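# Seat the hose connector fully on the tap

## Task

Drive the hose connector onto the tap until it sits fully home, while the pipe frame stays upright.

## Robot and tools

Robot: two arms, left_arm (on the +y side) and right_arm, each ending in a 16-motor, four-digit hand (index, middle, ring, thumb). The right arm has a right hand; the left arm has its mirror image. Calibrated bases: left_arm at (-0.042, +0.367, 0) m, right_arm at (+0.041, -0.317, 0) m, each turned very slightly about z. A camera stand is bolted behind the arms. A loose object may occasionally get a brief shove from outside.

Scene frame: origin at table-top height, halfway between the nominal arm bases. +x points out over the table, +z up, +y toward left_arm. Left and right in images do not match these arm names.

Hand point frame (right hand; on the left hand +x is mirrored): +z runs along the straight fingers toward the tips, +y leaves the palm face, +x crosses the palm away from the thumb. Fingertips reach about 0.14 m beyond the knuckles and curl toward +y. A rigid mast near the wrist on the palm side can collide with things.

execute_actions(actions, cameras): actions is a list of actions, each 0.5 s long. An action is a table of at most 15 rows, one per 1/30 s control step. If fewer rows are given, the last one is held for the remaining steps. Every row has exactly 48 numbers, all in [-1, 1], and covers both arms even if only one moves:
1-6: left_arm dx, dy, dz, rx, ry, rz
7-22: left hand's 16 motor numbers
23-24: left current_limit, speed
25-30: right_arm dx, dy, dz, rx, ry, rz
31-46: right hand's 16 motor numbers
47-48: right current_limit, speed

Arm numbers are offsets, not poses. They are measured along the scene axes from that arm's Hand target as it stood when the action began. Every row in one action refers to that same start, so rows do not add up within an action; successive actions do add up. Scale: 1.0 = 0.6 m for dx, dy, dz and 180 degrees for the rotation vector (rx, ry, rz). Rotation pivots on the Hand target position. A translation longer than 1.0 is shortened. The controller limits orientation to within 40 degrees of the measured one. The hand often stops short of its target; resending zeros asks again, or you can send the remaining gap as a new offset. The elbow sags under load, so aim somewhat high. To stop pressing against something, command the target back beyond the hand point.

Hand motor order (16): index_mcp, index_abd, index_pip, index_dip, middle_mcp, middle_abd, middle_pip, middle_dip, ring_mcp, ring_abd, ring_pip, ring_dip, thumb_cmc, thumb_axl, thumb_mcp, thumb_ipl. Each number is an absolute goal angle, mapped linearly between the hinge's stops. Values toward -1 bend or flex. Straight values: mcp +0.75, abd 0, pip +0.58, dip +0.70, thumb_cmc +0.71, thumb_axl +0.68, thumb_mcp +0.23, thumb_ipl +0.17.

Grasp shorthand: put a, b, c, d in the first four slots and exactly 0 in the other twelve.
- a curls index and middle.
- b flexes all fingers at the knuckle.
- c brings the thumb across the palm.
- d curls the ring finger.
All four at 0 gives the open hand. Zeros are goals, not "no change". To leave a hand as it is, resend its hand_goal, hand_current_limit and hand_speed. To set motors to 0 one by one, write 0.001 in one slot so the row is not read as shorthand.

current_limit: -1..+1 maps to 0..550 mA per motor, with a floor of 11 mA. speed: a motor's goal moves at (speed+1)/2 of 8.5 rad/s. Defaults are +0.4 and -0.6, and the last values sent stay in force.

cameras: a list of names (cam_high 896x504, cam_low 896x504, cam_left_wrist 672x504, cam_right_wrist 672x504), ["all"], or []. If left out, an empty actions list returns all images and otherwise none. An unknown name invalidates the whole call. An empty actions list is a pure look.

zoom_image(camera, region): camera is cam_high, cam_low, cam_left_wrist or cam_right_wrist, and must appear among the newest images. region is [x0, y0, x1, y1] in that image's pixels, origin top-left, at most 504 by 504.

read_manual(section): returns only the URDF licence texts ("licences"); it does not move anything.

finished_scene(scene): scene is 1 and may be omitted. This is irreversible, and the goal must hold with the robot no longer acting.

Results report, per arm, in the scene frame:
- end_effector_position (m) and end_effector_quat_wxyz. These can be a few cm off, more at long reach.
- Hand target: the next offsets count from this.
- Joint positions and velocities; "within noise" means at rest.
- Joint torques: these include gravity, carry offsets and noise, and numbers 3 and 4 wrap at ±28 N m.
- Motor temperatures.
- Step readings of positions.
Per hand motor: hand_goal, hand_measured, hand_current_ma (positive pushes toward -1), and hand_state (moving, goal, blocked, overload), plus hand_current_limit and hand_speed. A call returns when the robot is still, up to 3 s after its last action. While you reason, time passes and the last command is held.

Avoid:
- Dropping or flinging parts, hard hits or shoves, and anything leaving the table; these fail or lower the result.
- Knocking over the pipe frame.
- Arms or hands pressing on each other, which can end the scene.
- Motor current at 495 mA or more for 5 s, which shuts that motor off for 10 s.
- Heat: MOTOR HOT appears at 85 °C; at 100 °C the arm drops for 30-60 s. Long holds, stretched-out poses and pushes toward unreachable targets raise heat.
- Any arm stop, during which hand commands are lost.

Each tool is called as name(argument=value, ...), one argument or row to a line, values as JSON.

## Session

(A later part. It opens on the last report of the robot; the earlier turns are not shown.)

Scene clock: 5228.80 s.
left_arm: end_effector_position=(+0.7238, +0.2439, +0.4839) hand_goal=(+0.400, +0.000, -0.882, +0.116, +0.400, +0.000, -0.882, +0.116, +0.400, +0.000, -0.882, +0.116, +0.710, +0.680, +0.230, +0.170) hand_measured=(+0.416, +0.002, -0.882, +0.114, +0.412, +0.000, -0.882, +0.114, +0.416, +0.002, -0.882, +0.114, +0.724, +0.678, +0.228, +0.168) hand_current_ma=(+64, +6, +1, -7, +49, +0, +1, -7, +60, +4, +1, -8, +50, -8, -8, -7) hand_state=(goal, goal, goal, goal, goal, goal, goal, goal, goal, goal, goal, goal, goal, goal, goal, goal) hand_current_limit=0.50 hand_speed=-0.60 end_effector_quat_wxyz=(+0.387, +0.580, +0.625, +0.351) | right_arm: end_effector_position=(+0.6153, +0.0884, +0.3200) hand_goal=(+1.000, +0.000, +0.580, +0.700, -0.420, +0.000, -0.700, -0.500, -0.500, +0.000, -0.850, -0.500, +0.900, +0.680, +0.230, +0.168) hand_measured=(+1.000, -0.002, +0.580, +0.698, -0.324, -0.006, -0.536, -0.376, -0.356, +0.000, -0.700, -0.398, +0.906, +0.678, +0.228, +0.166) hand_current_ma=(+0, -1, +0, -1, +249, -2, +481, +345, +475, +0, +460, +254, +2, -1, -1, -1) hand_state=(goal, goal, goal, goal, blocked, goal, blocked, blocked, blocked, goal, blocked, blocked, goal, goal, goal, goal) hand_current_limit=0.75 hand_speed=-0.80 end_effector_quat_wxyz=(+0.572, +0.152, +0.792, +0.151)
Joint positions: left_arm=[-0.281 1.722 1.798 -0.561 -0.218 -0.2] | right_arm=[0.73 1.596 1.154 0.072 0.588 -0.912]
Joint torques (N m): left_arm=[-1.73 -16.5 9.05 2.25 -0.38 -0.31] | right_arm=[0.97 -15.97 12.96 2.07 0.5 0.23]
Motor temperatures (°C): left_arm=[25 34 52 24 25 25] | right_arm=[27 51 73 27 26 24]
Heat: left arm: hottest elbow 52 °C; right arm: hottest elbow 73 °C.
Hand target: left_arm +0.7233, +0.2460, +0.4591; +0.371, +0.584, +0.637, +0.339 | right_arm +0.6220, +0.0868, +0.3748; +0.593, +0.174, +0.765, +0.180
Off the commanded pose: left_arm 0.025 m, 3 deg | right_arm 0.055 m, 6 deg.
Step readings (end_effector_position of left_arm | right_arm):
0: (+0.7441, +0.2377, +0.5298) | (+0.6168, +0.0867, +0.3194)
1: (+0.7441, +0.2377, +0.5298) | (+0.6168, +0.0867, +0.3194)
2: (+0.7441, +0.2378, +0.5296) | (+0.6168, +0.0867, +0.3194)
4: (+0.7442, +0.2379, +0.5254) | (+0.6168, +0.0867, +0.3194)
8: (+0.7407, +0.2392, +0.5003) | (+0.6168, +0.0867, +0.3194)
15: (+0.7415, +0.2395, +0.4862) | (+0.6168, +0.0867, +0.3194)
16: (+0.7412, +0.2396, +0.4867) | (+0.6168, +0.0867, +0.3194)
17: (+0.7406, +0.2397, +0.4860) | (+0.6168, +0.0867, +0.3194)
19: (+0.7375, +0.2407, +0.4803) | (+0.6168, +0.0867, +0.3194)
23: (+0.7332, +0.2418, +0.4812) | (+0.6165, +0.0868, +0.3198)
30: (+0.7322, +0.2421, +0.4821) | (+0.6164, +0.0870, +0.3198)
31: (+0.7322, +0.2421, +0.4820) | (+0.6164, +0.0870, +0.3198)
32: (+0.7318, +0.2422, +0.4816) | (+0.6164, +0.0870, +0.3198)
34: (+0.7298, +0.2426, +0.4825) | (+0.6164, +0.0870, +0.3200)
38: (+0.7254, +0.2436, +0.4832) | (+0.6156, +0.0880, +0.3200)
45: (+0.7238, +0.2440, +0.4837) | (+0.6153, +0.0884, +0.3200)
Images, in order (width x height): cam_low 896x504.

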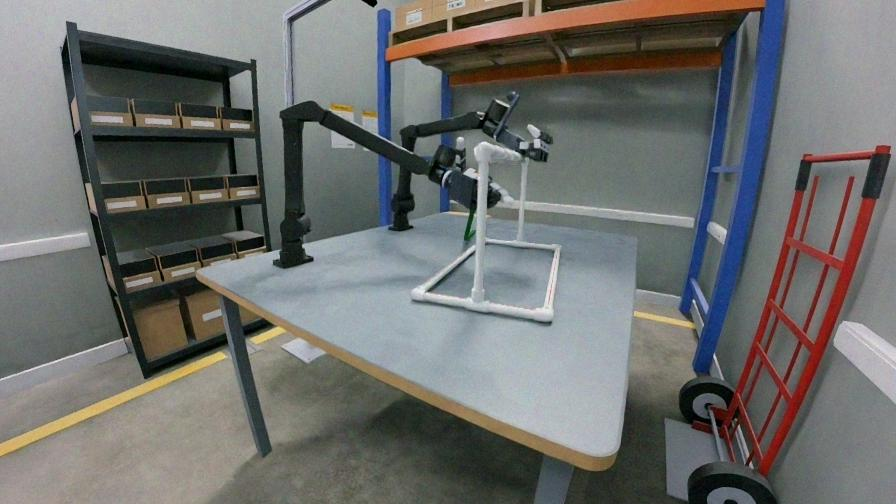

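execute_actions(
  actions=[
    [[-0.02,0,-0.05,0,0,0,0.4,0,-0.883,0.116,0.4,0,-0.883,0.116,0.4,0,-0.883,0.116,0.71,0.68,0.23,0.17,0.5,-0.6,0,0,0,0,0,0,1,0,0.58,0.7,-0.42,0,-0.7,-0.5,-0.5,0,-0.85,-0.5,0.9,0.68,0.23,0.168,0.75,-0.8],[-0.04,0,-0.08,0,0,0,0.4,0,-0.883,0.116,0.4,0,-0.883,0.116,0.4,0,-0.883,0.116,0.71,0.68,0.23,0.17,0.5,-0.6,0,0,0,0,0,0,1,0,0.58,0.7,-0.42,0,-0.7,-0.5,-0.5,0,-0.85,-0.5,0.9,0.68,0.23,0.168,0.75,-0.8]],
    [[0,0,0,0,0,0,0.4,0,-0.883,0.116,0.4,0,-0.883,0.116,0.4,0,-0.883,0.116,0.71,0.68,0.23,0.17,0.5,-0.6,0.015,-0.006,0.04,0.001,-0.016,0,1,0,0.58,0.7,-0.42,0,-0.7,-0.5,-0.5,0,-0.85,-0.5,0.9,0.68,0.23,0.168,0.75,-0.8],[0,0,0,0,0,0,0.4,0,-0.883,0.116,0.4,0,-0.883,0.116,0.4,0,-0.883,0.116,0.71,0.68,0.23,0.17,0.5,-0.6,0.03,-0.01,0.08,0.002,-0.03,0,1,0,0.58,0.7,-0.42,0,-0.7,-0.5,-0.5,0,-0.85,-0.5,0.9,0.68,0.23,0.168,0.75,-0.8]],
    [[0,0,0,0,0,0,0.4,0,-0.883,0.116,0.4,0,-0.883,0.116,0.4,0,-0.883,0.116,0.71,0.68,0.23,0.17,0.5,-0.6,0.015,-0.006,0.04,0.001,-0.014,0,1,0,0.58,0.7,-0.42,0,-0.7,-0.5,-0.5,0,-0.85,-0.5,0.9,0.68,0.23,0.168,0.75,-0.8],[0,0,0,0,0,0,0.4,0,-0.883,0.116,0.4,0,-0.883,0.116,0.4,0,-0.883,0.116,0.71,0.68,0.23,0.17,0.5,-0.6,0.03,-0.01,0.08,0.002,-0.028,0,1,0,0.58,0.7,-0.42,0,-0.7,-0.5,-0.5,0,-0.85,-0.5,0.9,0.68,0.23,0.168,0.75,-0.8]],
  ],
  cameras=["cam_right_wrist", "cam_high"],
)

zoom_image(
  camera="cam_right_wrist",
  region=[325, 245, 465, 345],
)

Scene clock: 5260.20 s.
left_arm: end_effector_position=(+0.6902, +0.2497, +0.4852) hand_goal=(+0.400, +0.000, -0.882, +0.116, +0.400, +0.000, -0.882, +0.116, +0.400, +0.000, -0.882, +0.116, +0.710, +0.680, +0.230, +0.170) hand_measured=(+0.416, +0.002, -0.882, +0.114, +0.412, +0.000, -0.882, +0.114, +0.412, +0.002, -0.882, +0.114, +0.724, +0.678, +0.228, +0.168) hand_current_ma=(+63, +6, +1, -7, +48, +0, +1, -7, +45, +4, +1, -8, +50, -8, -8, -7) hand_state=(goal, goal, goal, goal, goal, goal, goal, goal, goal, goal, goal, goal, goal, goal, goal, goal) hand_current_limit=0.50 hand_speed=-0.60 end_effector_quat_wxyz=(+0.411, +0.566, +0.609, +0.375) | right_arm: end_effector_position=(+0.6209, +0.0864, +0.3222) hand_goal=(+1.000, +0.000, +0.580, +0.700, -0.420, +0.000, -0.700, -0.500, -0.500, +0.000, -0.850, -0.500, +0.900, +0.680, +0.230, +0.168) hand_measured=(+1.000, -0.002, +0.580, +0.698, -0.326, -0.002, -0.536, -0.376, -0.356, +0.000, -0.700, -0.398, +0.906, +0.678, +0.228, +0.166) hand_current_ma=(+0, -1, +0, -1, +242, +0, +481, +345, +475, +0, +460, +252, +2, -1, -1, -1) hand_state=(goal, goal, goal, goal, blocked, goal, blocked, blocked, blocked, goal, blocked, blocked, goal, goal, goal, goal) hand_current_limit=0.75 hand_speed=-0.80 end_effector_quat_wxyz=(+0.587, +0.101, +0.792, +0.135)
Joint positions: left_arm=[-0.286 1.621 1.617 -0.4 -0.233 -0.181] | right_arm=[0.699 1.593 1.154 0.113 0.535 -1.048]
Joint torques (N m): left_arm=[-2.32 -11.99 6.71 1.44 -0.23 -0.53] | right_arm=[-1.79 -18.26 19.44 4.98 0.76 0.25]
Motor temperatures (°C): left_arm=[25 33 51 24 25 25] | right_arm=[27 50 73 27 26 24]
Heat: left arm: hottest elbow 51 °C; right arm: hottest elbow 73 °C.
Hand target: left_arm +0.6992, +0.2458, +0.4111; +0.371, +0.584, +0.637, +0.339 | right_arm +0.6580, +0.0748, +0.4708; +0.660, +0.160, +0.707, +0.200
Off the commanded pose: left_arm 0.075 m, 7 deg | right_arm 0.154 m, 16 deg.
Step readings (end_effector_position of left_arm | right_arm):
0: (+0.7238, +0.2439, +0.4837) | (+0.6153, +0.0884, +0.3200)
1: (+0.7237, +0.2440, +0.4835) | (+0.6153, +0.0884, +0.3200)
2: (+0.7232, +0.2442, +0.4828) | (+0.6153, +0.0884, +0.3200)
4: (+0.7183, +0.2454, +0.4827) | (+0.6148, +0.0890, +0.3203)
8: (+0.7024, +0.2500, +0.4839) | (+0.6123, +0.0924, +0.3198)
15: (+0.6943, +0.2528, +0.4845) | (+0.6110, +0.0944, +0.3193)
16: (+0.6941, +0.2528, +0.4848) | (+0.6110, +0.0945, +0.3192)
17: (+0.6940, +0.2528, +0.4848) | (+0.6110, +0.0946, +0.3191)
19: (+0.6939, +0.2528, +0.4847) | (+0.6107, +0.0950, +0.3193)
23: (+0.6935, +0.2529, +0.4848) | (+0.6115, +0.0950, +0.3203)
30: (+0.6924, +0.2532, +0.4848) | (+0.6124, +0.0946, +0.3205)
31: (+0.6923, +0.2529, +0.4848) | (+0.6123, +0.0947, +0.3205)
32: (+0.6923, +0.2529, +0.4848) | (+0.6125, +0.0947, +0.3208)
34: (+0.6923, +0.2529, +0.4848) | (+0.6134, +0.0945, +0.3221)
38: (+0.6916, +0.2531, +0.4847) | (+0.6163, +0.0919, +0.3229)
45: (+0.6904, +0.2497, +0.4851) | (+0.6208, +0.0865, +0.3223)
camera_calibration:
cam_right_wrist: T_world_to_cam=[[0.160896, 0.371627, 0.914334, -0.400354], [-0.558606, -0.729456, 0.394782, 0.237224], [0.813678, -0.574271, 0.090226, -0.354331], [0, 0, 0, 1]] pos_world=[0.485241, 0.118345, 0.304376]
Images, in order (width x height): cam_high 896x504, cam_right_wrist 672x504.

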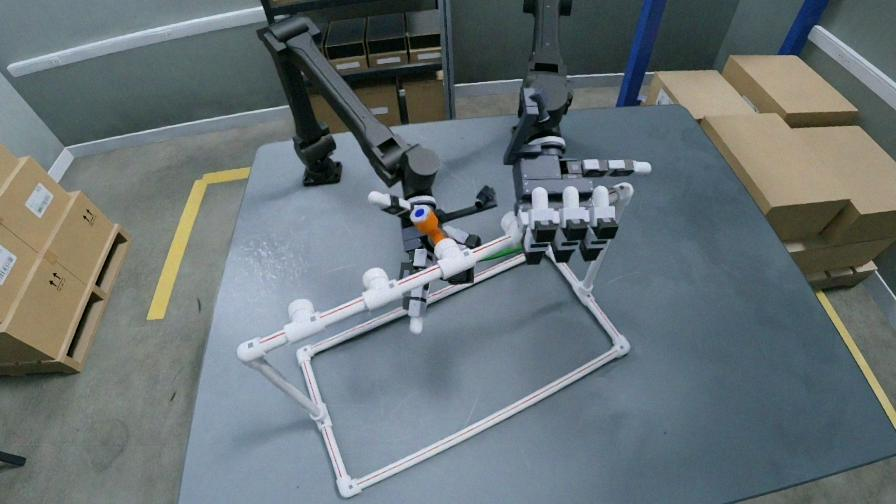

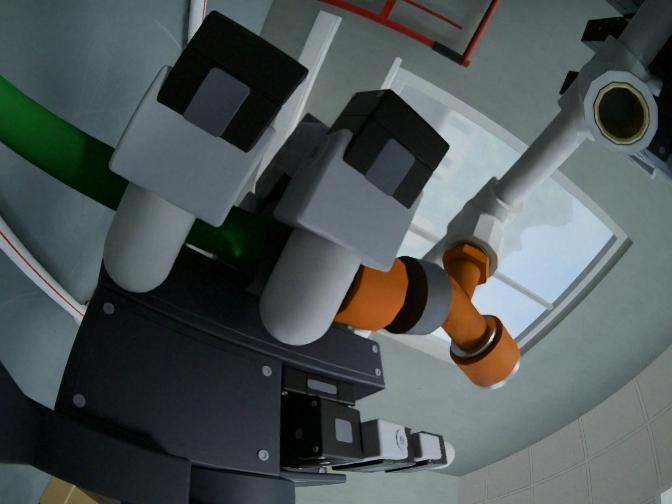

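Scaled by 3.600 from the camera's 672x504 image, which has a finer 960x720 frame.

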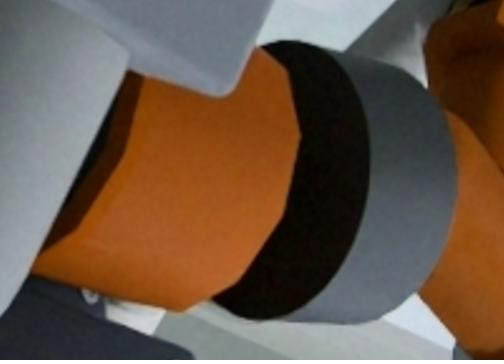

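execute_actions(
  actions=[
    [[0,0,0,0,0,0,0.4,0,-0.883,0.116,0.4,0,-0.883,0.116,0.4,0,-0.883,0.116,0.71,0.68,0.23,0.17,0.5,-0.6,-0.02,0.006,-0.08,-0.001,0.014,0,1,0,0.58,0.7,-0.42,0,-0.7,-0.5,-0.5,0,-0.85,-0.5,0.9,0.68,0.23,0.168,0.75,-0.8],[0,0,0,0,0,0,0.4,0,-0.883,0.116,0.4,0,-0.883,0.116,0.4,0,-0.883,0.116,0.71,0.68,0.23,0.17,0.5,-0.6,-0.055,0.02,-0.17,-0.004,0.05,0,1,0,0.58,0.7,-0.42,0,-0.7,-0.5,-0.5,0,-0.85,-0.5,0.9,0.68,0.23,0.168,0.75,-0.8]],
  ],
  cameras=["cam_low", "cam_high"],
)

zoom_image(
  camera="cam_low",
  region=[400, 80, 580, 340],
)

Scene clock: 5275.20 s.
left_arm: end_effector_position=(+0.6902, +0.2498, +0.4852) hand_goal=(+0.400, +0.000, -0.882, +0.116, +0.400, +0.000, -0.882, +0.116, +0.400, +0.000, -0.882, +0.116, +0.710, +0.680, +0.230, +0.170) hand_measured=(+0.416, +0.002, -0.882, +0.114, +0.412, +0.000, -0.882, +0.114, +0.410, +0.002, -0.882, +0.114, +0.724, +0.678, +0.228, +0.168) hand_current_ma=(+63, +6, +1, -7, +48, +0, +1, -7, +39, +4, +1, -8, +50, -8, -8, -7) hand_state=(goal, goal, goal, goal, goal, goal, goal, goal, goal, goal, goal, goal, goal, goal, goal, goal) hand_current_limit=0.50 hand_speed=-0.60 end_effector_quat_wxyz=(+0.411, +0.566, +0.609, +0.375) | right_arm: end_effector_position=(+0.6220, +0.0849, +0.3209) hand_goal=(+1.000, +0.000, +0.580, +0.700, -0.420, +0.000, -0.700, -0.500, -0.500, +0.000, -0.850, -0.500, +0.900, +0.680, +0.230, +0.168) hand_measured=(+1.000, -0.002, +0.580, +0.698, -0.326, -0.002, -0.536, -0.376, -0.356, +0.000, -0.700, -0.398, +0.906, +0.678, +0.228, +0.166) hand_current_ma=(+0, -1, +0, -1, +242, +0, +481, +345, +475, +0, +460, +252, +2, -1, -1, -1) hand_state=(goal, goal, goal, goal, blocked, goal, blocked, blocked, blocked, goal, blocked, blocked, goal, goal, goal, goal) hand_current_limit=0.75 hand_speed=-0.80 end_effector_quat_wxyz=(+0.586, +0.132, +0.787, +0.139)
Joint positions: left_arm=[-0.286 1.621 1.617 -0.4 -0.234 -0.181] | right_arm=[0.712 1.603 1.154 0.114 0.579 -0.984]
Joint torques (N m): left_arm=[-2.37 -11.99 6.71 1.57 -0.23 -0.53] | right_arm=[1.55 -15.68 11.9 2.85 0.61 0.78]
Motor temperatures (°C): left_arm=[25 33 49 24 25 25] | right_arm=[27 48 80 28 26 25]
Heat: left arm: hottest elbow 49 °C; right arm: hottest elbow 80 °C.
Hand target: left_arm +0.6992, +0.2459, +0.4111; +0.371, +0.584, +0.637, +0.339 | right_arm +0.6249, +0.0869, +0.3688; +0.603, +0.171, +0.757, +0.182
Off the commanded pose: left_arm 0.075 m, 7 deg | right_arm 0.048 m, 8 deg.
Step readings (end_effector_position of left_arm | right_arm):
0: (+0.6902, +0.2497, +0.4852) | (+0.6208, +0.0865, +0.3222)
1: (+0.6902, +0.2497, +0.4852) | (+0.6208, +0.0865, +0.3222)
2: (+0.6902, +0.2497, +0.4852) | (+0.6210, +0.0865, +0.3220)
4: (+0.6902, +0.2497, +0.4852) | (+0.6215, +0.0864, +0.3202)
8: (+0.6902, +0.2497, +0.4852) | (+0.6218, +0.0857, +0.3202)
15: (+0.6902, +0.2498, +0.4852) | (+0.6220, +0.0849, +0.3208)
Images, in order (width x height): cam_high 896x504, cam_low 896x504.

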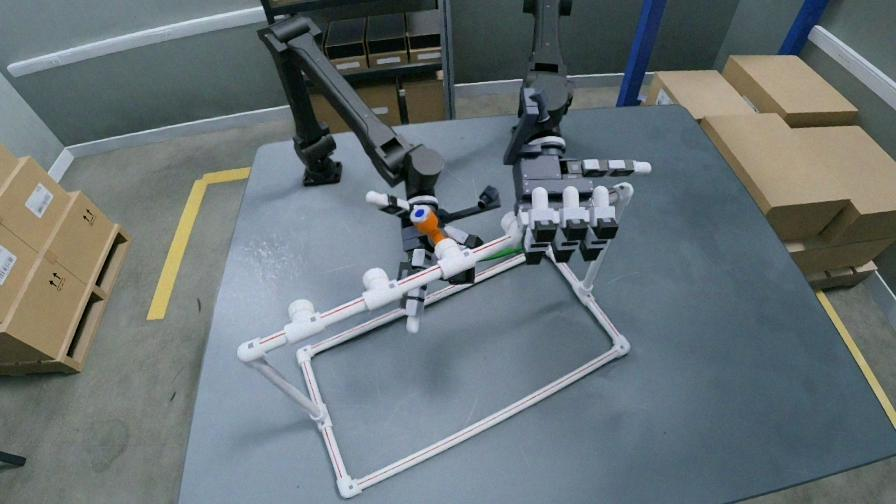

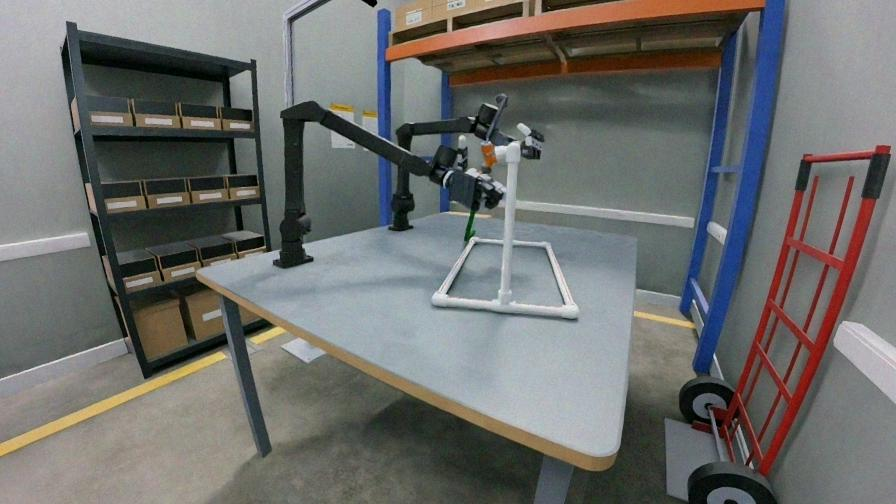

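Scaled by 1.938 from the camera's 896x504 image, which has a finer 1280x720 frame.

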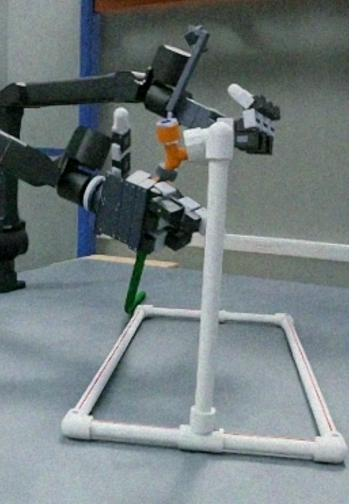

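zoom_image(
  camera="cam_low",
  region=[460, 130, 530, 200],
)

Scaled by 7.200 from the camera's 896x504 image, which has a finer 1280x720 frame.

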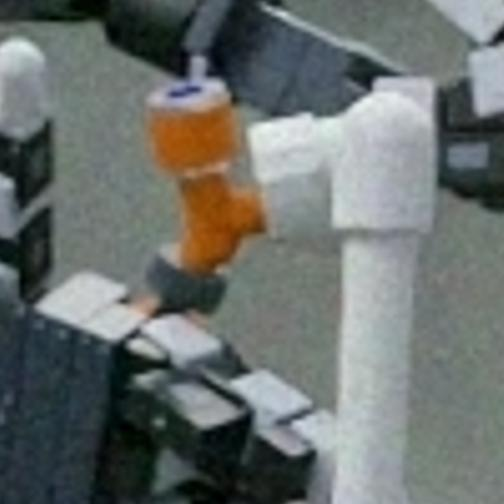

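execute_actions(
  actions=[
    [[0,0,0.1,0,0,0,0.4,0,-0.883,0.116,0.4,0,-0.883,0.116,0.4,0,-0.883,0.116,0.71,0.68,0.23,0.17,0.5,-0.6,0,0,-0.015,0,0.01,0,1,0,0.58,0.7,-0.42,0,-0.7,-0.5,-0.5,0,-0.85,-0.5,0.9,0.68,0.23,0.168,0.75,-0.8],[0,0,0.2,0,0,0,0.4,0,-0.883,0.116,0.4,0,-0.883,0.116,0.4,0,-0.883,0.116,0.71,0.68,0.23,0.17,0.5,-0.6,0,0,-0.025,0,0.015,0,1,0,0.58,0.7,-0.42,0,-0.7,-0.5,-0.5,0,-0.85,-0.5,0.9,0.68,0.23,0.168,0.75,-0.8]],
    [[0,0,0.06,0,-0.03,0,0.4,0,-0.883,0.116,0.4,0,-0.883,0.116,0.4,0,-0.883,0.116,0.71,0.68,0.23,0.17,0.5,-0.6,0,0,0,0,0,0,1,0,0.58,0.7,-0.42,0,-0.7,-0.5,-0.5,0,-0.85,-0.5,0.9,0.68,0.23,0.168,0.75,-0.8],[-0.05,0.02,0.1,0,-0.06,0,0.4,0,-0.883,0.116,0.4,0,-0.883,0.116,0.4,0,-0.883,0.116,0.71,0.68,0.23,0.17,0.5,-0.6,0,0,0,0,0,0,1,0,0.58,0.7,-0.42,0,-0.7,-0.5,-0.5,0,-0.85,-0.5,0.9,0.68,0.23,0.168,0.75,-0.8]],
    [[-0.06,0.03,0,0,-0.03,0,0.4,0,-0.883,0.116,0.4,0,-0.883,0.116,0.4,0,-0.883,0.116,0.71,0.68,0.23,0.17,0.5,-0.6,0,0,0,0,0,0,1,0,0.58,0.7,-0.42,0,-0.7,-0.5,-0.5,0,-0.85,-0.5,0.9,0.68,0.23,0.168,0.75,-0.8],[-0.13,0.06,0.02,0,-0.06,0,0.4,0,-0.883,0.116,0.4,0,-0.883,0.116,0.4,0,-0.883,0.116,0.71,0.68,0.23,0.17,0.5,-0.6,0,0,0,0,0,0,1,0,0.58,0.7,-0.42,0,-0.7,-0.5,-0.5,0,-0.85,-0.5,0.9,0.68,0.23,0.168,0.75,-0.8]],
    [[-0.06,0.02,-0.02,0,-0.02,0,0.4,0,-0.883,0.116,0.4,0,-0.883,0.116,0.4,0,-0.883,0.116,0.71,0.68,0.23,0.17,0.5,-0.6,0,0,0,0,0,0,1,0,0.58,0.7,-0.42,0,-0.7,-0.5,-0.5,0,-0.85,-0.5,0.9,0.68,0.23,0.168,0.75,-0.8],[-0.13,0.04,-0.05,0,-0.04,0,0.4,0,-0.883,0.116,0.4,0,-0.883,0.116,0.4,0,-0.883,0.116,0.71,0.68,0.23,0.17,0.5,-0.6,0,0,0,0,0,0,1,0,0.58,0.7,-0.42,0,-0.7,-0.5,-0.5,0,-0.85,-0.5,0.9,0.68,0.23,0.168,0.75,-0.8]],
  ],
  cameras=["cam_low", "cam_high", "cam_left_wrist"],
)

Scene clock: 5451.60 s.
left_arm: end_effector_position=(+0.5213, +0.3112, +0.5523) hand_goal=(+0.400, +0.000, -0.882, +0.116, +0.400, +0.000, -0.882, +0.116, +0.400, +0.000, -0.882, +0.116, +0.710, +0.680, +0.230, +0.170) hand_measured=(+0.414, +0.002, -0.882, +0.114, +0.412, +0.000, -0.882, +0.114, +0.406, +0.002, -0.882, +0.114, +0.724, +0.678, +0.228, +0.168) hand_current_ma=(+59, +6, +1, -7, +45, +0, +1, -7, +25, +4, +1, -8, +50, -8, -8, -7) hand_state=(goal, goal, goal, goal, goal, goal, goal, goal, goal, goal, goal, goal, goal, goal, goal, goal) hand_current_limit=0.50 hand_speed=-0.60 end_effector_quat_wxyz=(+0.507, +0.493, +0.536, +0.460) | right_arm: end_effector_position=(+0.6202, +0.0858, +0.3186) hand_goal=(+1.000, +0.000, +0.580, +0.700, -0.420, +0.000, -0.700, -0.500, -0.500, +0.000, -0.850, -0.500, +0.900, +0.680, +0.230, +0.168) hand_measured=(+1.000, -0.002, +0.580, +0.698, -0.326, -0.004, -0.536, -0.376, -0.356, +0.000, -0.700, -0.398, +0.906, +0.678, +0.228, +0.166) hand_current_ma=(+0, -1, +0, -1, +243, -1, +481, +345, +475, +0, +460, +252, +2, -1, -1, -1) hand_state=(goal, goal, goal, goal, blocked, goal, blocked, blocked, blocked, goal, blocked, blocked, goal, goal, goal, goal) hand_current_limit=0.75 hand_speed=-0.80 end_effector_quat_wxyz=(+0.577, +0.145, +0.790, +0.147)
Joint positions: left_arm=[-0.24 1.174 1.12 -0.01 -0.209 -0.104] | right_arm=[0.719 1.603 1.154 0.093 0.579 -0.94]
Joint torques (N m): left_arm=[-0.73 -10.23 12.26 4.05 0.01 -0.01] | right_arm=[1.2 -14.8 11.86 1.74 0.46 0.68]
Motor temperatures (°C): left_arm=[25 32 44 24 25 25] | right_arm=[26 45 68 27 26 27]
Heat: left arm: hottest elbow 44 °C; right arm: hottest elbow 68 °C.
Hand target: left_arm +0.5133, +0.3179, +0.5730; +0.518, +0.481, +0.525, +0.474 | right_arm +0.6248, +0.0869, +0.3540; +0.585, +0.175, +0.771, +0.178
Off the commanded pose: left_arm 0.023 m, 3 deg | right_arm 0.036 m, 6 deg.
Step readings (end_effector_position of left_arm | right_arm):
0: (+0.6902, +0.2498, +0.4852) | (+0.6220, +0.0849, +0.3210)
1: (+0.6902, +0.2498, +0.4851) | (+0.6220, +0.0849, +0.3210)
2: (+0.6901, +0.2498, +0.4859) | (+0.6220, +0.0847, +0.3209)
4: (+0.6904, +0.2502, +0.4895) | (+0.6211, +0.0856, +0.3195)
8: (+0.6927, +0.2513, +0.4916) | (+0.6203, +0.0861, +0.3187)
15: (+0.6938, +0.2514, +0.5015) | (+0.6203, +0.0858, +0.3186)
16: (+0.6939, +0.2514, +0.5025) | (+0.6203, +0.0858, +0.3186)
17: (+0.6939, +0.2514, +0.5041) | (+0.6203, +0.0857, +0.3186)
19: (+0.6941, +0.2521, +0.5117) | (+0.6203, +0.0856, +0.3186)
23: (+0.6896, +0.2539, +0.5318) | (+0.6202, +0.0858, +0.3186)
30: (+0.6743, +0.2574, +0.5675) | (+0.6202, +0.0858, +0.3186)
31: (+0.6731, +0.2576, +0.5701) | (+0.6202, +0.0858, +0.3186)
32: (+0.6711, +0.2580, +0.5714) | (+0.6202, +0.0858, +0.3186)
34: (+0.6603, +0.2611, +0.5686) | (+0.6202, +0.0858, +0.3186)
38: (+0.6265, +0.2736, +0.5558) | (+0.6202, +0.0858, +0.3186)
45: (+0.5976, +0.2871, +0.5850) | (+0.6202, +0.0858, +0.3186)
46: (+0.5958, +0.2876, +0.5879) | (+0.6202, +0.0858, +0.3186)
47: (+0.5928, +0.2888, +0.5895) | (+0.6202, +0.0858, +0.3186)
49: (+0.5799, +0.2941, +0.5831) | (+0.6202, +0.0858, +0.3186)
53: (+0.5436, +0.3055, +0.5512) | (+0.6202, +0.0858, +0.3186)
60: (+0.5239, +0.3113, +0.5495) | (+0.6202, +0.0858, +0.3186)
camera_calibration:
cam_left_wrist: T_world_to_cam=[[-0.0608182, -0.815989, -0.57486, 0.572033], [-0.763463, 0.409026, -0.499823, 0.499514], [0.642982, 0.408486, -0.647853, 0.0228473], [0, 0, 0, 1]] pos_world=[0.40146, 0.253125, 0.593309]
Images, in order (width x height): cam_high 896x504, cam_low 896x504, cam_left_wrist 672x504.

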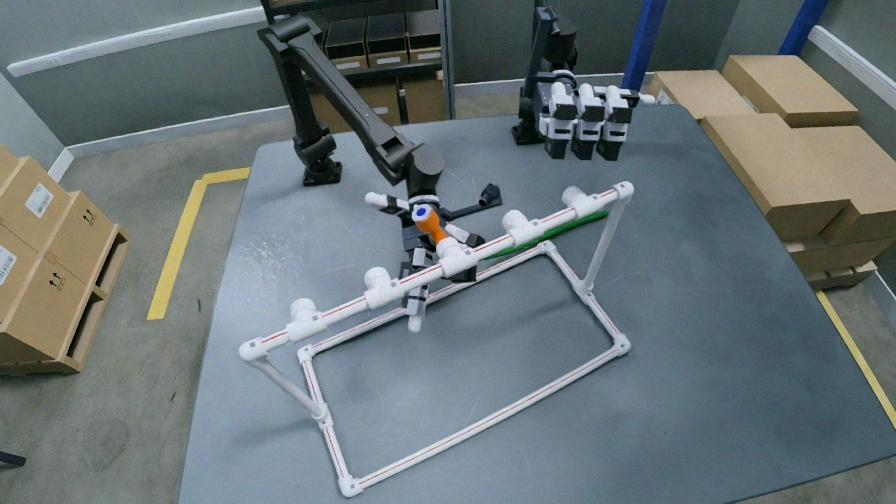

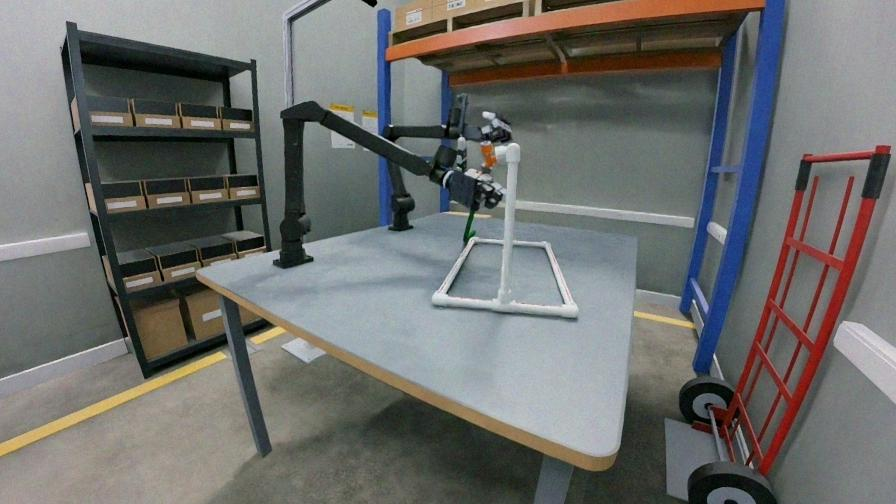

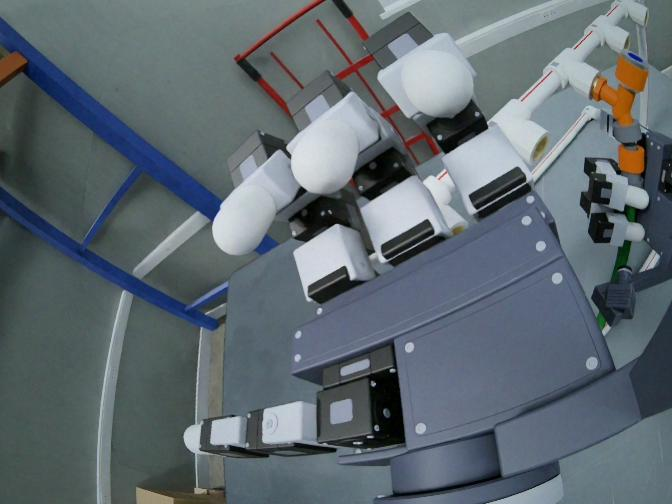

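zoom_image(
  camera="cam_left_wrist",
  region=[560, 30, 672, 200],
)

Scaled by 2.965 from the camera's 672x504 image, which has a finer 960x720 frame.

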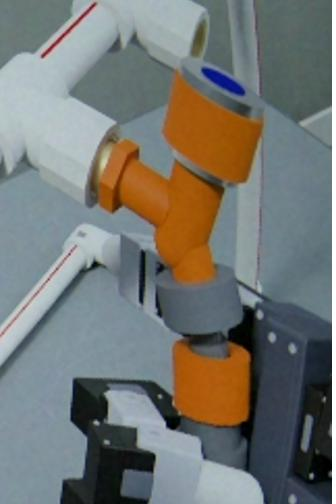

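execute_actions(
  actions=[
    [[0,0,0,0,0,0,0.4,0,-0.883,0.116,0.4,0,-0.883,0.116,0.4,0,-0.883,0.116,0.71,0.68,0.23,0.17,0.5,-0.6,0,0,0,-0.014,0.02,0.009,1,0,0.58,0.7,-0.42,0,-0.7,-0.5,-0.5,0,-0.85,-0.5,0.9,0.68,0.23,0.168,0.75,-0.8],[0,0,0,0,0,0,0.4,0,-0.883,0.116,0.4,0,-0.883,0.116,0.4,0,-0.883,0.116,0.71,0.68,0.23,0.17,0.5,-0.6,0,0,0,-0.03,0.042,0.019,1,0,0.58,0.7,-0.42,0,-0.7,-0.5,-0.5,0,-0.85,-0.5,0.9,0.68,0.23,0.168,0.75,-0.8]],
  ],
  cameras=["cam_left_wrist", "cam_right_wrist"],
)

zoom_image(
  camera="cam_left_wrist",
  region=[572, 40, 672, 200],
)

zoom_image(
  camera="cam_right_wrist",
  region=[325, 245, 465, 345],
)

Scene clock: 5517.50 s.
left_arm: end_effector_position=(+0.5214, +0.3110, +0.5523) hand_goal=(+0.400, +0.000, -0.882, +0.116, +0.400, +0.000, -0.882, +0.116, +0.400, +0.000, -0.882, +0.116, +0.710, +0.680, +0.230, +0.170) hand_measured=(+0.414, +0.002, -0.882, +0.114, +0.412, +0.000, -0.882, +0.114, +0.406, +0.002, -0.882, +0.114, +0.724, +0.678, +0.228, +0.168) hand_current_ma=(+59, +6, +1, -7, +45, +0, +1, -7, +25, +4, +1, -8, +50, -8, -8, -7) hand_state=(goal, goal, goal, goal, goal, goal, goal, goal, goal, goal, goal, goal, goal, goal, goal, goal) hand_current_limit=0.50 hand_speed=-0.60 end_effector_quat_wxyz=(+0.508, +0.494, +0.536, +0.459) | right_arm: end_effector_position=(+0.6116, +0.0913, +0.3014) hand_goal=(+1.000, +0.000, +0.580, +0.700, -0.420, +0.000, -0.700, -0.500, -0.500, +0.000, -0.850, -0.500, +0.900, +0.680, +0.230, +0.168) hand_measured=(+1.000, -0.002, +0.580, +0.698, -0.334, -0.008, -0.536, -0.376, -0.356, +0.000, -0.700, -0.398, +0.906, +0.678, +0.228, +0.166) hand_current_ma=(+0, -1, +0, -1, +213, -3, +481, +345, +475, +0, +460, +252, +2, -1, -1, -1) hand_state=(goal, goal, goal, goal, blocked, goal, blocked, blocked, blocked, goal, blocked, blocked, goal, goal, goal, goal) hand_current_limit=0.75 hand_speed=-0.80 end_effector_quat_wxyz=(+0.513, +0.118, +0.841, +0.128)
Joint positions: left_arm=[-0.24 1.174 1.12 -0.01 -0.207 -0.104] | right_arm=[0.716 1.579 1.202 -0.151 0.505 -0.912]
Joint torques (N m): left_arm=[-0.73 -10.29 12.27 4.08 0.01 0] | right_arm=[-0.09 -15.62 13.81 1.24 0.4 0.1]
Motor temperatures (°C): left_arm=[25 32 55 24 25 25] | right_arm=[26 44 68 27 26 27]
Heat: left arm: hottest elbow 55 °C; right arm: hottest elbow 68 °C.
Hand target: left_arm +0.5133, +0.3179, +0.5730; +0.518, +0.481, +0.525, +0.474 | right_arm +0.6250, +0.0868, +0.3540; +0.535, +0.136, +0.821, +0.147
Off the commanded pose: left_arm 0.023 m, 3 deg | right_arm 0.054 m, 5 deg.
Step readings (end_effector_position of left_arm | right_arm):
0: (+0.5213, +0.3112, +0.5523) | (+0.6202, +0.0858, +0.3186)
1: (+0.5213, +0.3112, +0.5523) | (+0.6202, +0.0858, +0.3184)
2: (+0.5213, +0.3112, +0.5523) | (+0.6196, +0.0866, +0.3159)
4: (+0.5213, +0.3111, +0.5523) | (+0.6171, +0.0895, +0.3112)
8: (+0.5214, +0.3111, +0.5523) | (+0.6121, +0.0913, +0.3020)
15: (+0.5214, +0.3110, +0.5523) | (+0.6116, +0.0913, +0.3014)
camera_calibration:
cam_left_wrist: T_world_to_cam=[[-0.0618326, -0.81575, -0.57509, 0.572372], [-0.763011, 0.41008, -0.499649, 0.498877], [0.643422, 0.407905, -0.647782, 0.0228156], [0, 0, 0, 1]] pos_world=[0.40136, 0.253026, 0.593209]
cam_right_wrist: T_world_to_cam=[[0.32381, 0.360765, 0.874641, -0.468298], [-0.483469, -0.731543, 0.480731, 0.17217], [0.813268, -0.578527, -0.0624625, -0.295473], [0, 0, 0, 1]] pos_world=[0.475177, 0.123956, 0.30837]
Images, in order (width x height): cam_left_wrist 672x504, cam_right_wrist 672x504.

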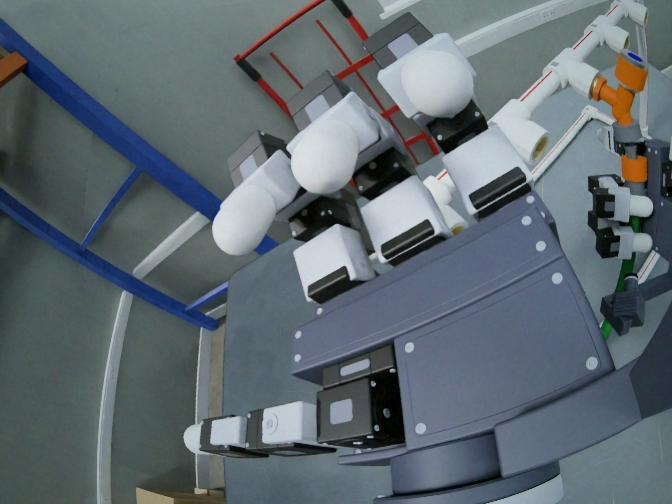

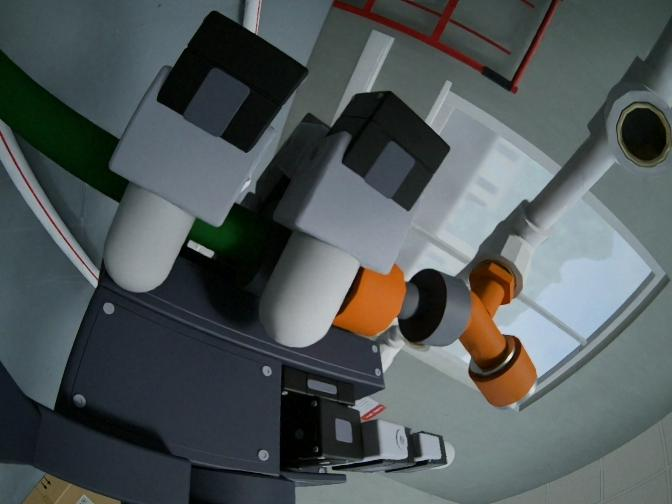

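Scaled by 3.150 from the camera's 672x504 image, which has a finer 960x720 frame.

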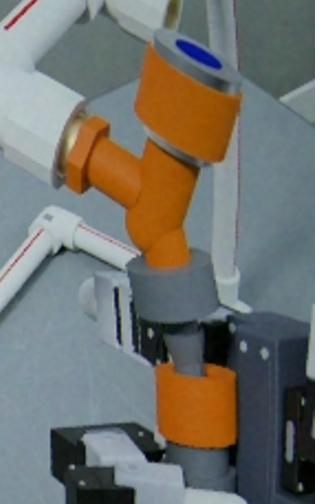

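Scaled by 3.600 from the camera's 672x504 image, which has a finer 960x720 frame.

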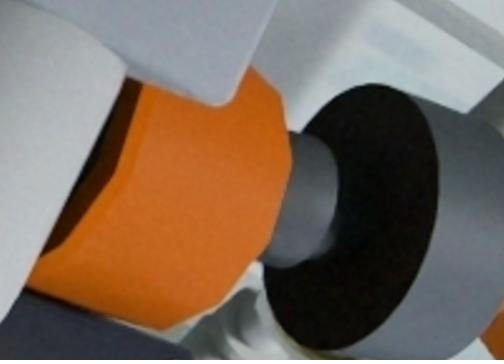

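zoom_image(
  camera="cam_left_wrist",
  region=[605, 110, 660, 190],
)

Scaled by 6.300 from the camera's 672x504 image, which has a finer 960x720 frame.

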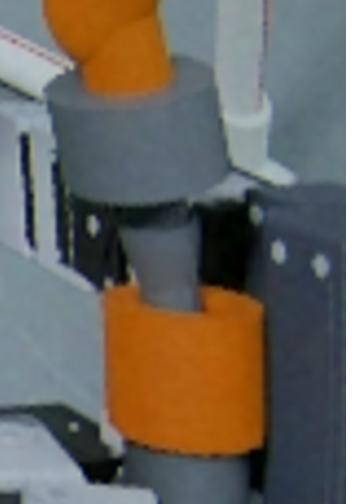

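execute_actions(
  actions=[
    [[0,0,0,0,0,0,0.4,0,-0.883,0.116,0.4,0,-0.883,0.116,0.4,0,-0.883,0.116,0.71,0.68,0.23,0.17,0.5,-0.6,-0.005,-0.001,-0.008,-0.022,0.013,0.012,1,0,0.58,0.7,-0.42,0,-0.7,-0.5,-0.5,0,-0.85,-0.5,0.9,0.68,0.23,0.168,0.75,-0.8],[0,0,0,0,0,0,0.4,0,-0.883,0.116,0.4,0,-0.883,0.116,0.4,0,-0.883,0.116,0.71,0.68,0.23,0.17,0.5,-0.6,-0.01,-0.002,-0.016,-0.0446,0.0263,0.0234,1,0,0.58,0.7,-0.42,0,-0.7,-0.5,-0.5,0,-0.85,-0.5,0.9,0.68,0.23,0.168,0.75,-0.8]],
  ],
  cameras=["cam_left_wrist", "cam_right_wrist"],
)

zoom_image(
  camera="cam_left_wrist",
  region=[605, 110, 660, 190],
)

zoom_image(
  camera="cam_right_wrist",
  region=[325, 245, 465, 345],
)

Scene clock: 5594.87 s.
left_arm: end_effector_position=(+0.5214, +0.3110, +0.5523) hand_goal=(+0.400, +0.000, -0.882, +0.116, +0.400, +0.000, -0.882, +0.116, +0.400, +0.000, -0.882, +0.116, +0.710, +0.680, +0.230, +0.170) hand_measured=(+0.414, +0.002, -0.882, +0.114, +0.412, +0.000, -0.882, +0.114, +0.406, +0.002, -0.882, +0.114, +0.724, +0.678, +0.228, +0.168) hand_current_ma=(+59, +6, +1, -7, +45, +0, +1, -7, +25, +4, +1, -8, +50, -8, -8, -7) hand_state=(goal, goal, goal, goal, goal, goal, goal, goal, goal, goal, goal, goal, goal, goal, goal, goal) hand_current_limit=0.50 hand_speed=-0.60 end_effector_quat_wxyz=(+0.508, +0.494, +0.536, +0.459) | right_arm: end_effector_position=(+0.6060, +0.0903, +0.2926) hand_goal=(+1.000, +0.000, +0.580, +0.700, -0.420, +0.000, -0.700, -0.500, -0.500, +0.000, -0.850, -0.500, +0.900, +0.680, +0.230, +0.168) hand_measured=(+1.000, -0.002, +0.580, +0.698, -0.334, -0.006, -0.536, -0.376, -0.356, +0.000, -0.700, -0.398, +0.906, +0.678, +0.228, +0.166) hand_current_ma=(+0, -1, +0, -1, +208, -2, +481, +345, +475, +0, +460, +252, +3, -1, -1, -1) hand_state=(goal, goal, goal, goal, blocked, goal, blocked, blocked, blocked, goal, blocked, blocked, goal, goal, goal, goal) hand_current_limit=0.75 hand_speed=-0.80 end_effector_quat_wxyz=(+0.477, +0.068, +0.872, +0.092)
Joint positions: left_arm=[-0.24 1.174 1.12 -0.01 -0.207 -0.104] | right_arm=[0.701 1.566 1.248 -0.311 0.456 -0.991]
Joint torques (N m): left_arm=[-0.67 -10.29 12.26 4.1 0.01 0] | right_arm=[-0.5 -15.62 14.06 1.07 0.41 -0.22]
Motor temperatures (°C): left_arm=[25 32 57 24 25 25] | right_arm=[26 46 70 27 26 25]
Heat: left arm: hottest elbow 57 °C; right arm: hottest elbow 70 °C.
Hand target: left_arm +0.5133, +0.3179, +0.5730; +0.518, +0.481, +0.525, +0.474 | right_arm +0.6190, +0.0857, +0.3443; +0.503, +0.074, +0.855, +0.103
Off the commanded pose: left_arm 0.023 m, 3 deg | right_arm 0.054 m, 4 deg.
Step readings (end_effector_position of left_arm | right_arm):
0: (+0.5214, +0.3110, +0.5523) | (+0.6116, +0.0913, +0.3013)
1: (+0.5214, +0.3110, +0.5523) | (+0.6115, +0.0914, +0.3012)
2: (+0.5214, +0.3110, +0.5523) | (+0.6112, +0.0917, +0.3008)
4: (+0.5214, +0.3110, +0.5523) | (+0.6096, +0.0923, +0.2974)
8: (+0.5214, +0.3110, +0.5523) | (+0.6073, +0.0911, +0.2945)
15: (+0.5214, +0.3110, +0.5523) | (+0.6060, +0.0905, +0.2930)
camera_calibration:
cam_left_wrist: T_world_to_cam=[[-0.0618326, -0.81575, -0.57509, 0.572372], [-0.763011, 0.41008, -0.499649, 0.498877], [0.643422, 0.407905, -0.647782, 0.0228156], [0, 0, 0, 1]] pos_world=[0.40136, 0.253026, 0.593209]
cam_right_wrist: T_world_to_cam=[[0.370872, 0.475005, 0.798013, -0.474848], [-0.390065, -0.700148, 0.598032, 0.0791765], [0.842795, -0.53307, -0.0743826, -0.310544], [0, 0, 0, 1]] pos_world=[0.468716, 0.115449, 0.308486]
Images, in order (width x height): cam_left_wrist 672x504, cam_right_wrist 672x504.

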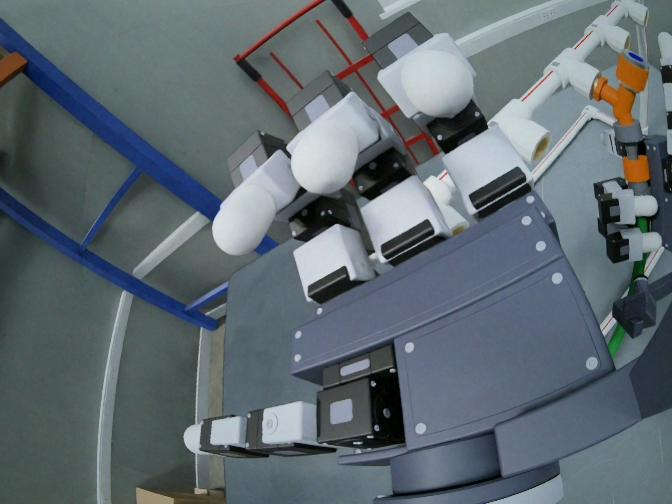

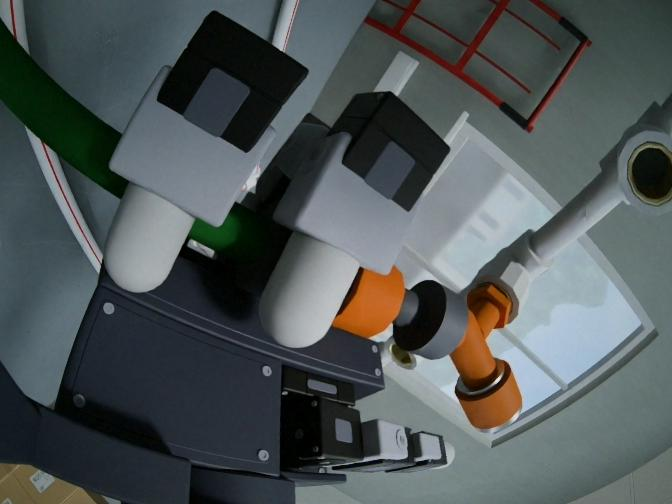

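Scaled by 6.300 from the camera's 672x504 image, which has a finer 960x720 frame.

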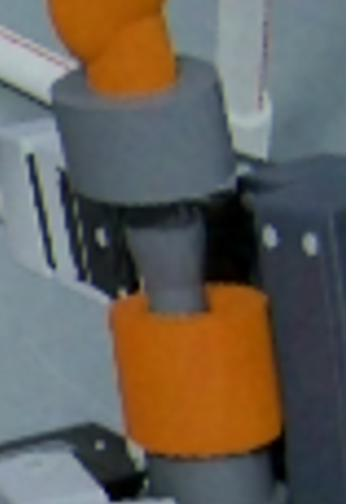

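Scaled by 3.600 from the camera's 672x504 image, which has a finer 960x720 frame.

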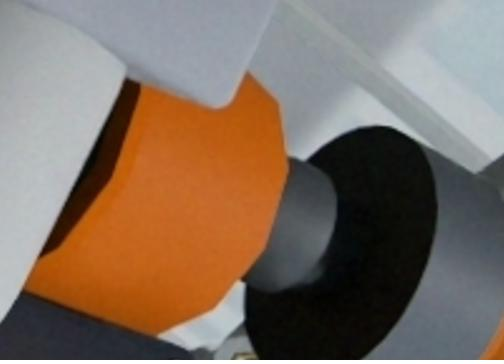

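zoom_image(
  camera="cam_left_wrist",
  region=[618, 140, 654, 172],
)

Scaled by 14.000 from the camera's 672x504 image, which has a finer 960x720 frame.

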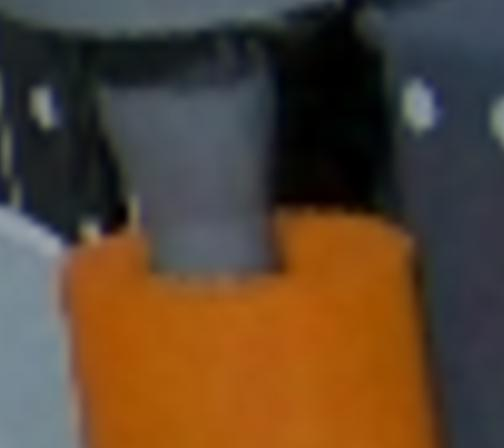

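execute_actions(
  actions=[
    [[0,0,0,0,0,0,0.4,0,-0.883,0.116,0.4,0,-0.883,0.116,0.4,0,-0.883,0.116,0.71,0.68,0.23,0.17,0.5,-0.6,0.004,-0.001,0.01,0,0,0,1,0,0.58,0.7,-0.42,0,-0.7,-0.5,-0.5,0,-0.85,-0.5,0.9,0.68,0.23,0.168,0.75,-0.8],[0,0,0,0,0,0,0.4,0,-0.883,0.116,0.4,0,-0.883,0.116,0.4,0,-0.883,0.116,0.71,0.68,0.23,0.17,0.5,-0.6,0.008,-0.002,0.022,0.002,-0.003,0,1,0,0.58,0.7,-0.42,0,-0.7,-0.5,-0.5,0,-0.85,-0.5,0.9,0.68,0.23,0.168,0.75,-0.8]],
  ],
  cameras=["cam_left_wrist", "cam_right_wrist"],
)

zoom_image(
  camera="cam_left_wrist",
  region=[605, 110, 660, 190],
)

zoom_image(
  camera="cam_right_wrist",
  region=[325, 245, 465, 345],
)

Scene clock: 5681.97 s.
left_arm: end_effector_position=(+0.5214, +0.3110, +0.5523) hand_goal=(+0.400, +0.000, -0.882, +0.116, +0.400, +0.000, -0.882, +0.116, +0.400, +0.000, -0.882, +0.116, +0.710, +0.680, +0.230, +0.170) hand_measured=(+0.414, +0.002, -0.882, +0.114, +0.412, +0.000, -0.882, +0.114, +0.406, +0.002, -0.882, +0.114, +0.724, +0.678, +0.228, +0.168) hand_current_ma=(+59, +6, +1, -7, +45, +0, +1, -7, +25, +4, +1, -8, +50, -8, -8, -7) hand_state=(goal, goal, goal, goal, goal, goal, goal, goal, goal, goal, goal, goal, goal, goal, goal, goal) hand_current_limit=0.50 hand_speed=-0.60 end_effector_quat_wxyz=(+0.508, +0.494, +0.536, +0.459) | right_arm: end_effector_position=(+0.6098, +0.0893, +0.3000) hand_goal=(+1.000, +0.000, +0.580, +0.700, -0.420, +0.000, -0.700, -0.500, -0.500, +0.000, -0.850, -0.500, +0.900, +0.680, +0.230, +0.168) hand_measured=(+1.000, -0.002, +0.580, +0.698, -0.334, -0.006, -0.536, -0.376, -0.356, +0.000, -0.700, -0.398, +0.906, +0.678, +0.228, +0.166) hand_current_ma=(+0, -1, +0, -1, +208, -2, +481, +345, +475, +0, +460, +252, +2, -1, -1, -1) hand_state=(goal, goal, goal, goal, blocked, goal, blocked, blocked, blocked, goal, blocked, blocked, goal, goal, goal, goal) hand_current_limit=0.75 hand_speed=-0.80 end_effector_quat_wxyz=(+0.477, +0.066, +0.871, +0.092)
Joint positions: left_arm=[-0.24 1.174 1.12 -0.01 -0.207 -0.104] | right_arm=[0.694 1.566 1.268 -0.328 0.45 -1]
Joint torques (N m): left_arm=[-0.73 -10.17 12.25 4.1 0.01 0] | right_arm=[-0.32 -16.15 14.46 1.21 0.43 -0.2]
Motor temperatures (°C): left_arm=[25 32 58 25 25 25] | right_arm=[26 45 78 27 26 25]
Heat: left arm: hottest elbow 58 °C; right arm: hottest elbow 78 °C.
Hand target: left_arm +0.5133, +0.3179, +0.5730; +0.518, +0.481, +0.525, +0.474 | right_arm +0.6238, +0.0844, +0.3575; +0.507, +0.075, +0.852, +0.106
Off the commanded pose: left_arm 0.023 m, 3 deg | right_arm 0.059 m, 4 deg.
Step readings (end_effector_position of left_arm | right_arm):
0: (+0.5214, +0.3110, +0.5523) | (+0.6060, +0.0903, +0.2925)
1: (+0.5214, +0.3110, +0.5523) | (+0.6060, +0.0903, +0.2925)
2: (+0.5214, +0.3110, +0.5523) | (+0.6060, +0.0904, +0.2927)
4: (+0.5214, +0.3110, +0.5523) | (+0.6066, +0.0900, +0.2935)
8: (+0.5214, +0.3110, +0.5523) | (+0.6090, +0.0894, +0.2983)
15: (+0.5214, +0.3110, +0.5523) | (+0.6098, +0.0893, +0.2999)
camera_calibration:
cam_left_wrist: T_world_to_cam=[[-0.0618326, -0.81575, -0.57509, 0.572372], [-0.763011, 0.41008, -0.499649, 0.498877], [0.643422, 0.407905, -0.647782, 0.0228156], [0, 0, 0, 1]] pos_world=[0.40136, 0.253026, 0.593209]
cam_right_wrist: T_world_to_cam=[[0.368433, 0.477949, 0.797384, -0.480232], [-0.388733, -0.699932, 0.599151, 0.0744221], [0.844479, -0.530717, -0.0720829, -0.315755], [0, 0, 0, 1]] pos_world=[0.472512, 0.114041, 0.315579]
Images, in order (width x height): cam_left_wrist 672x504, cam_right_wrist 672x504.

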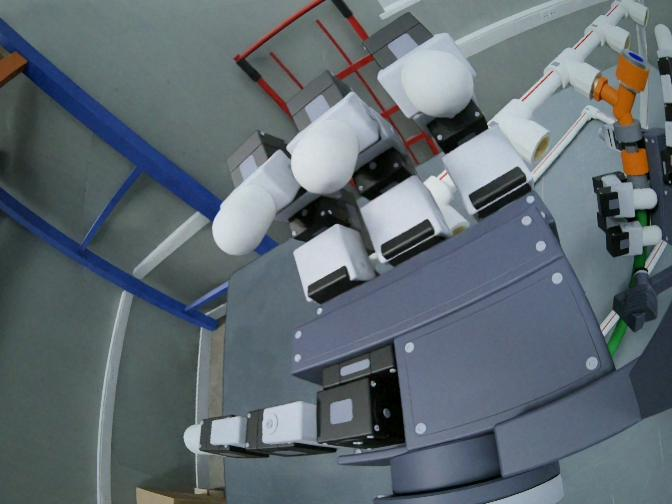

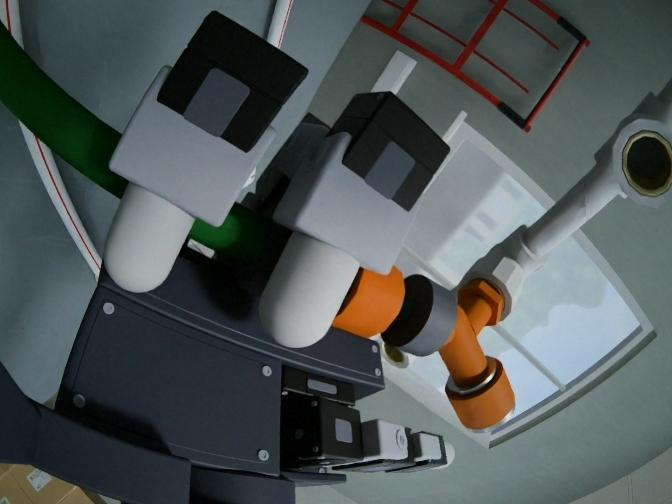

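Scaled by 6.300 from the camera's 672x504 image, which has a finer 960x720 frame.

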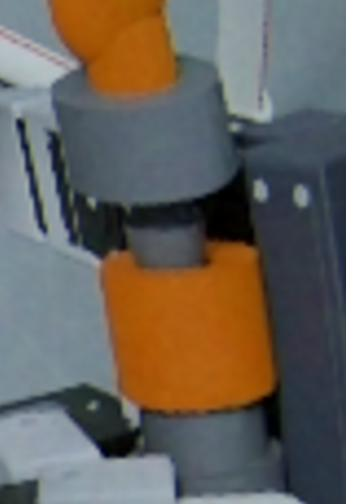

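Scaled by 3.600 from the camera's 672x504 image, which has a finer 960x720 frame.

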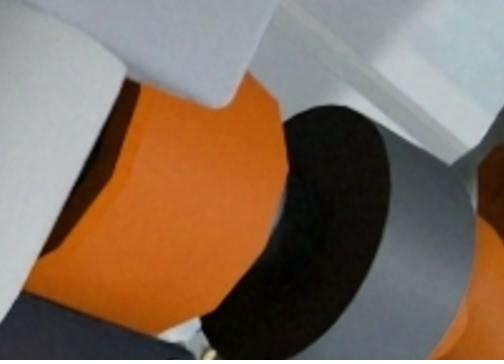

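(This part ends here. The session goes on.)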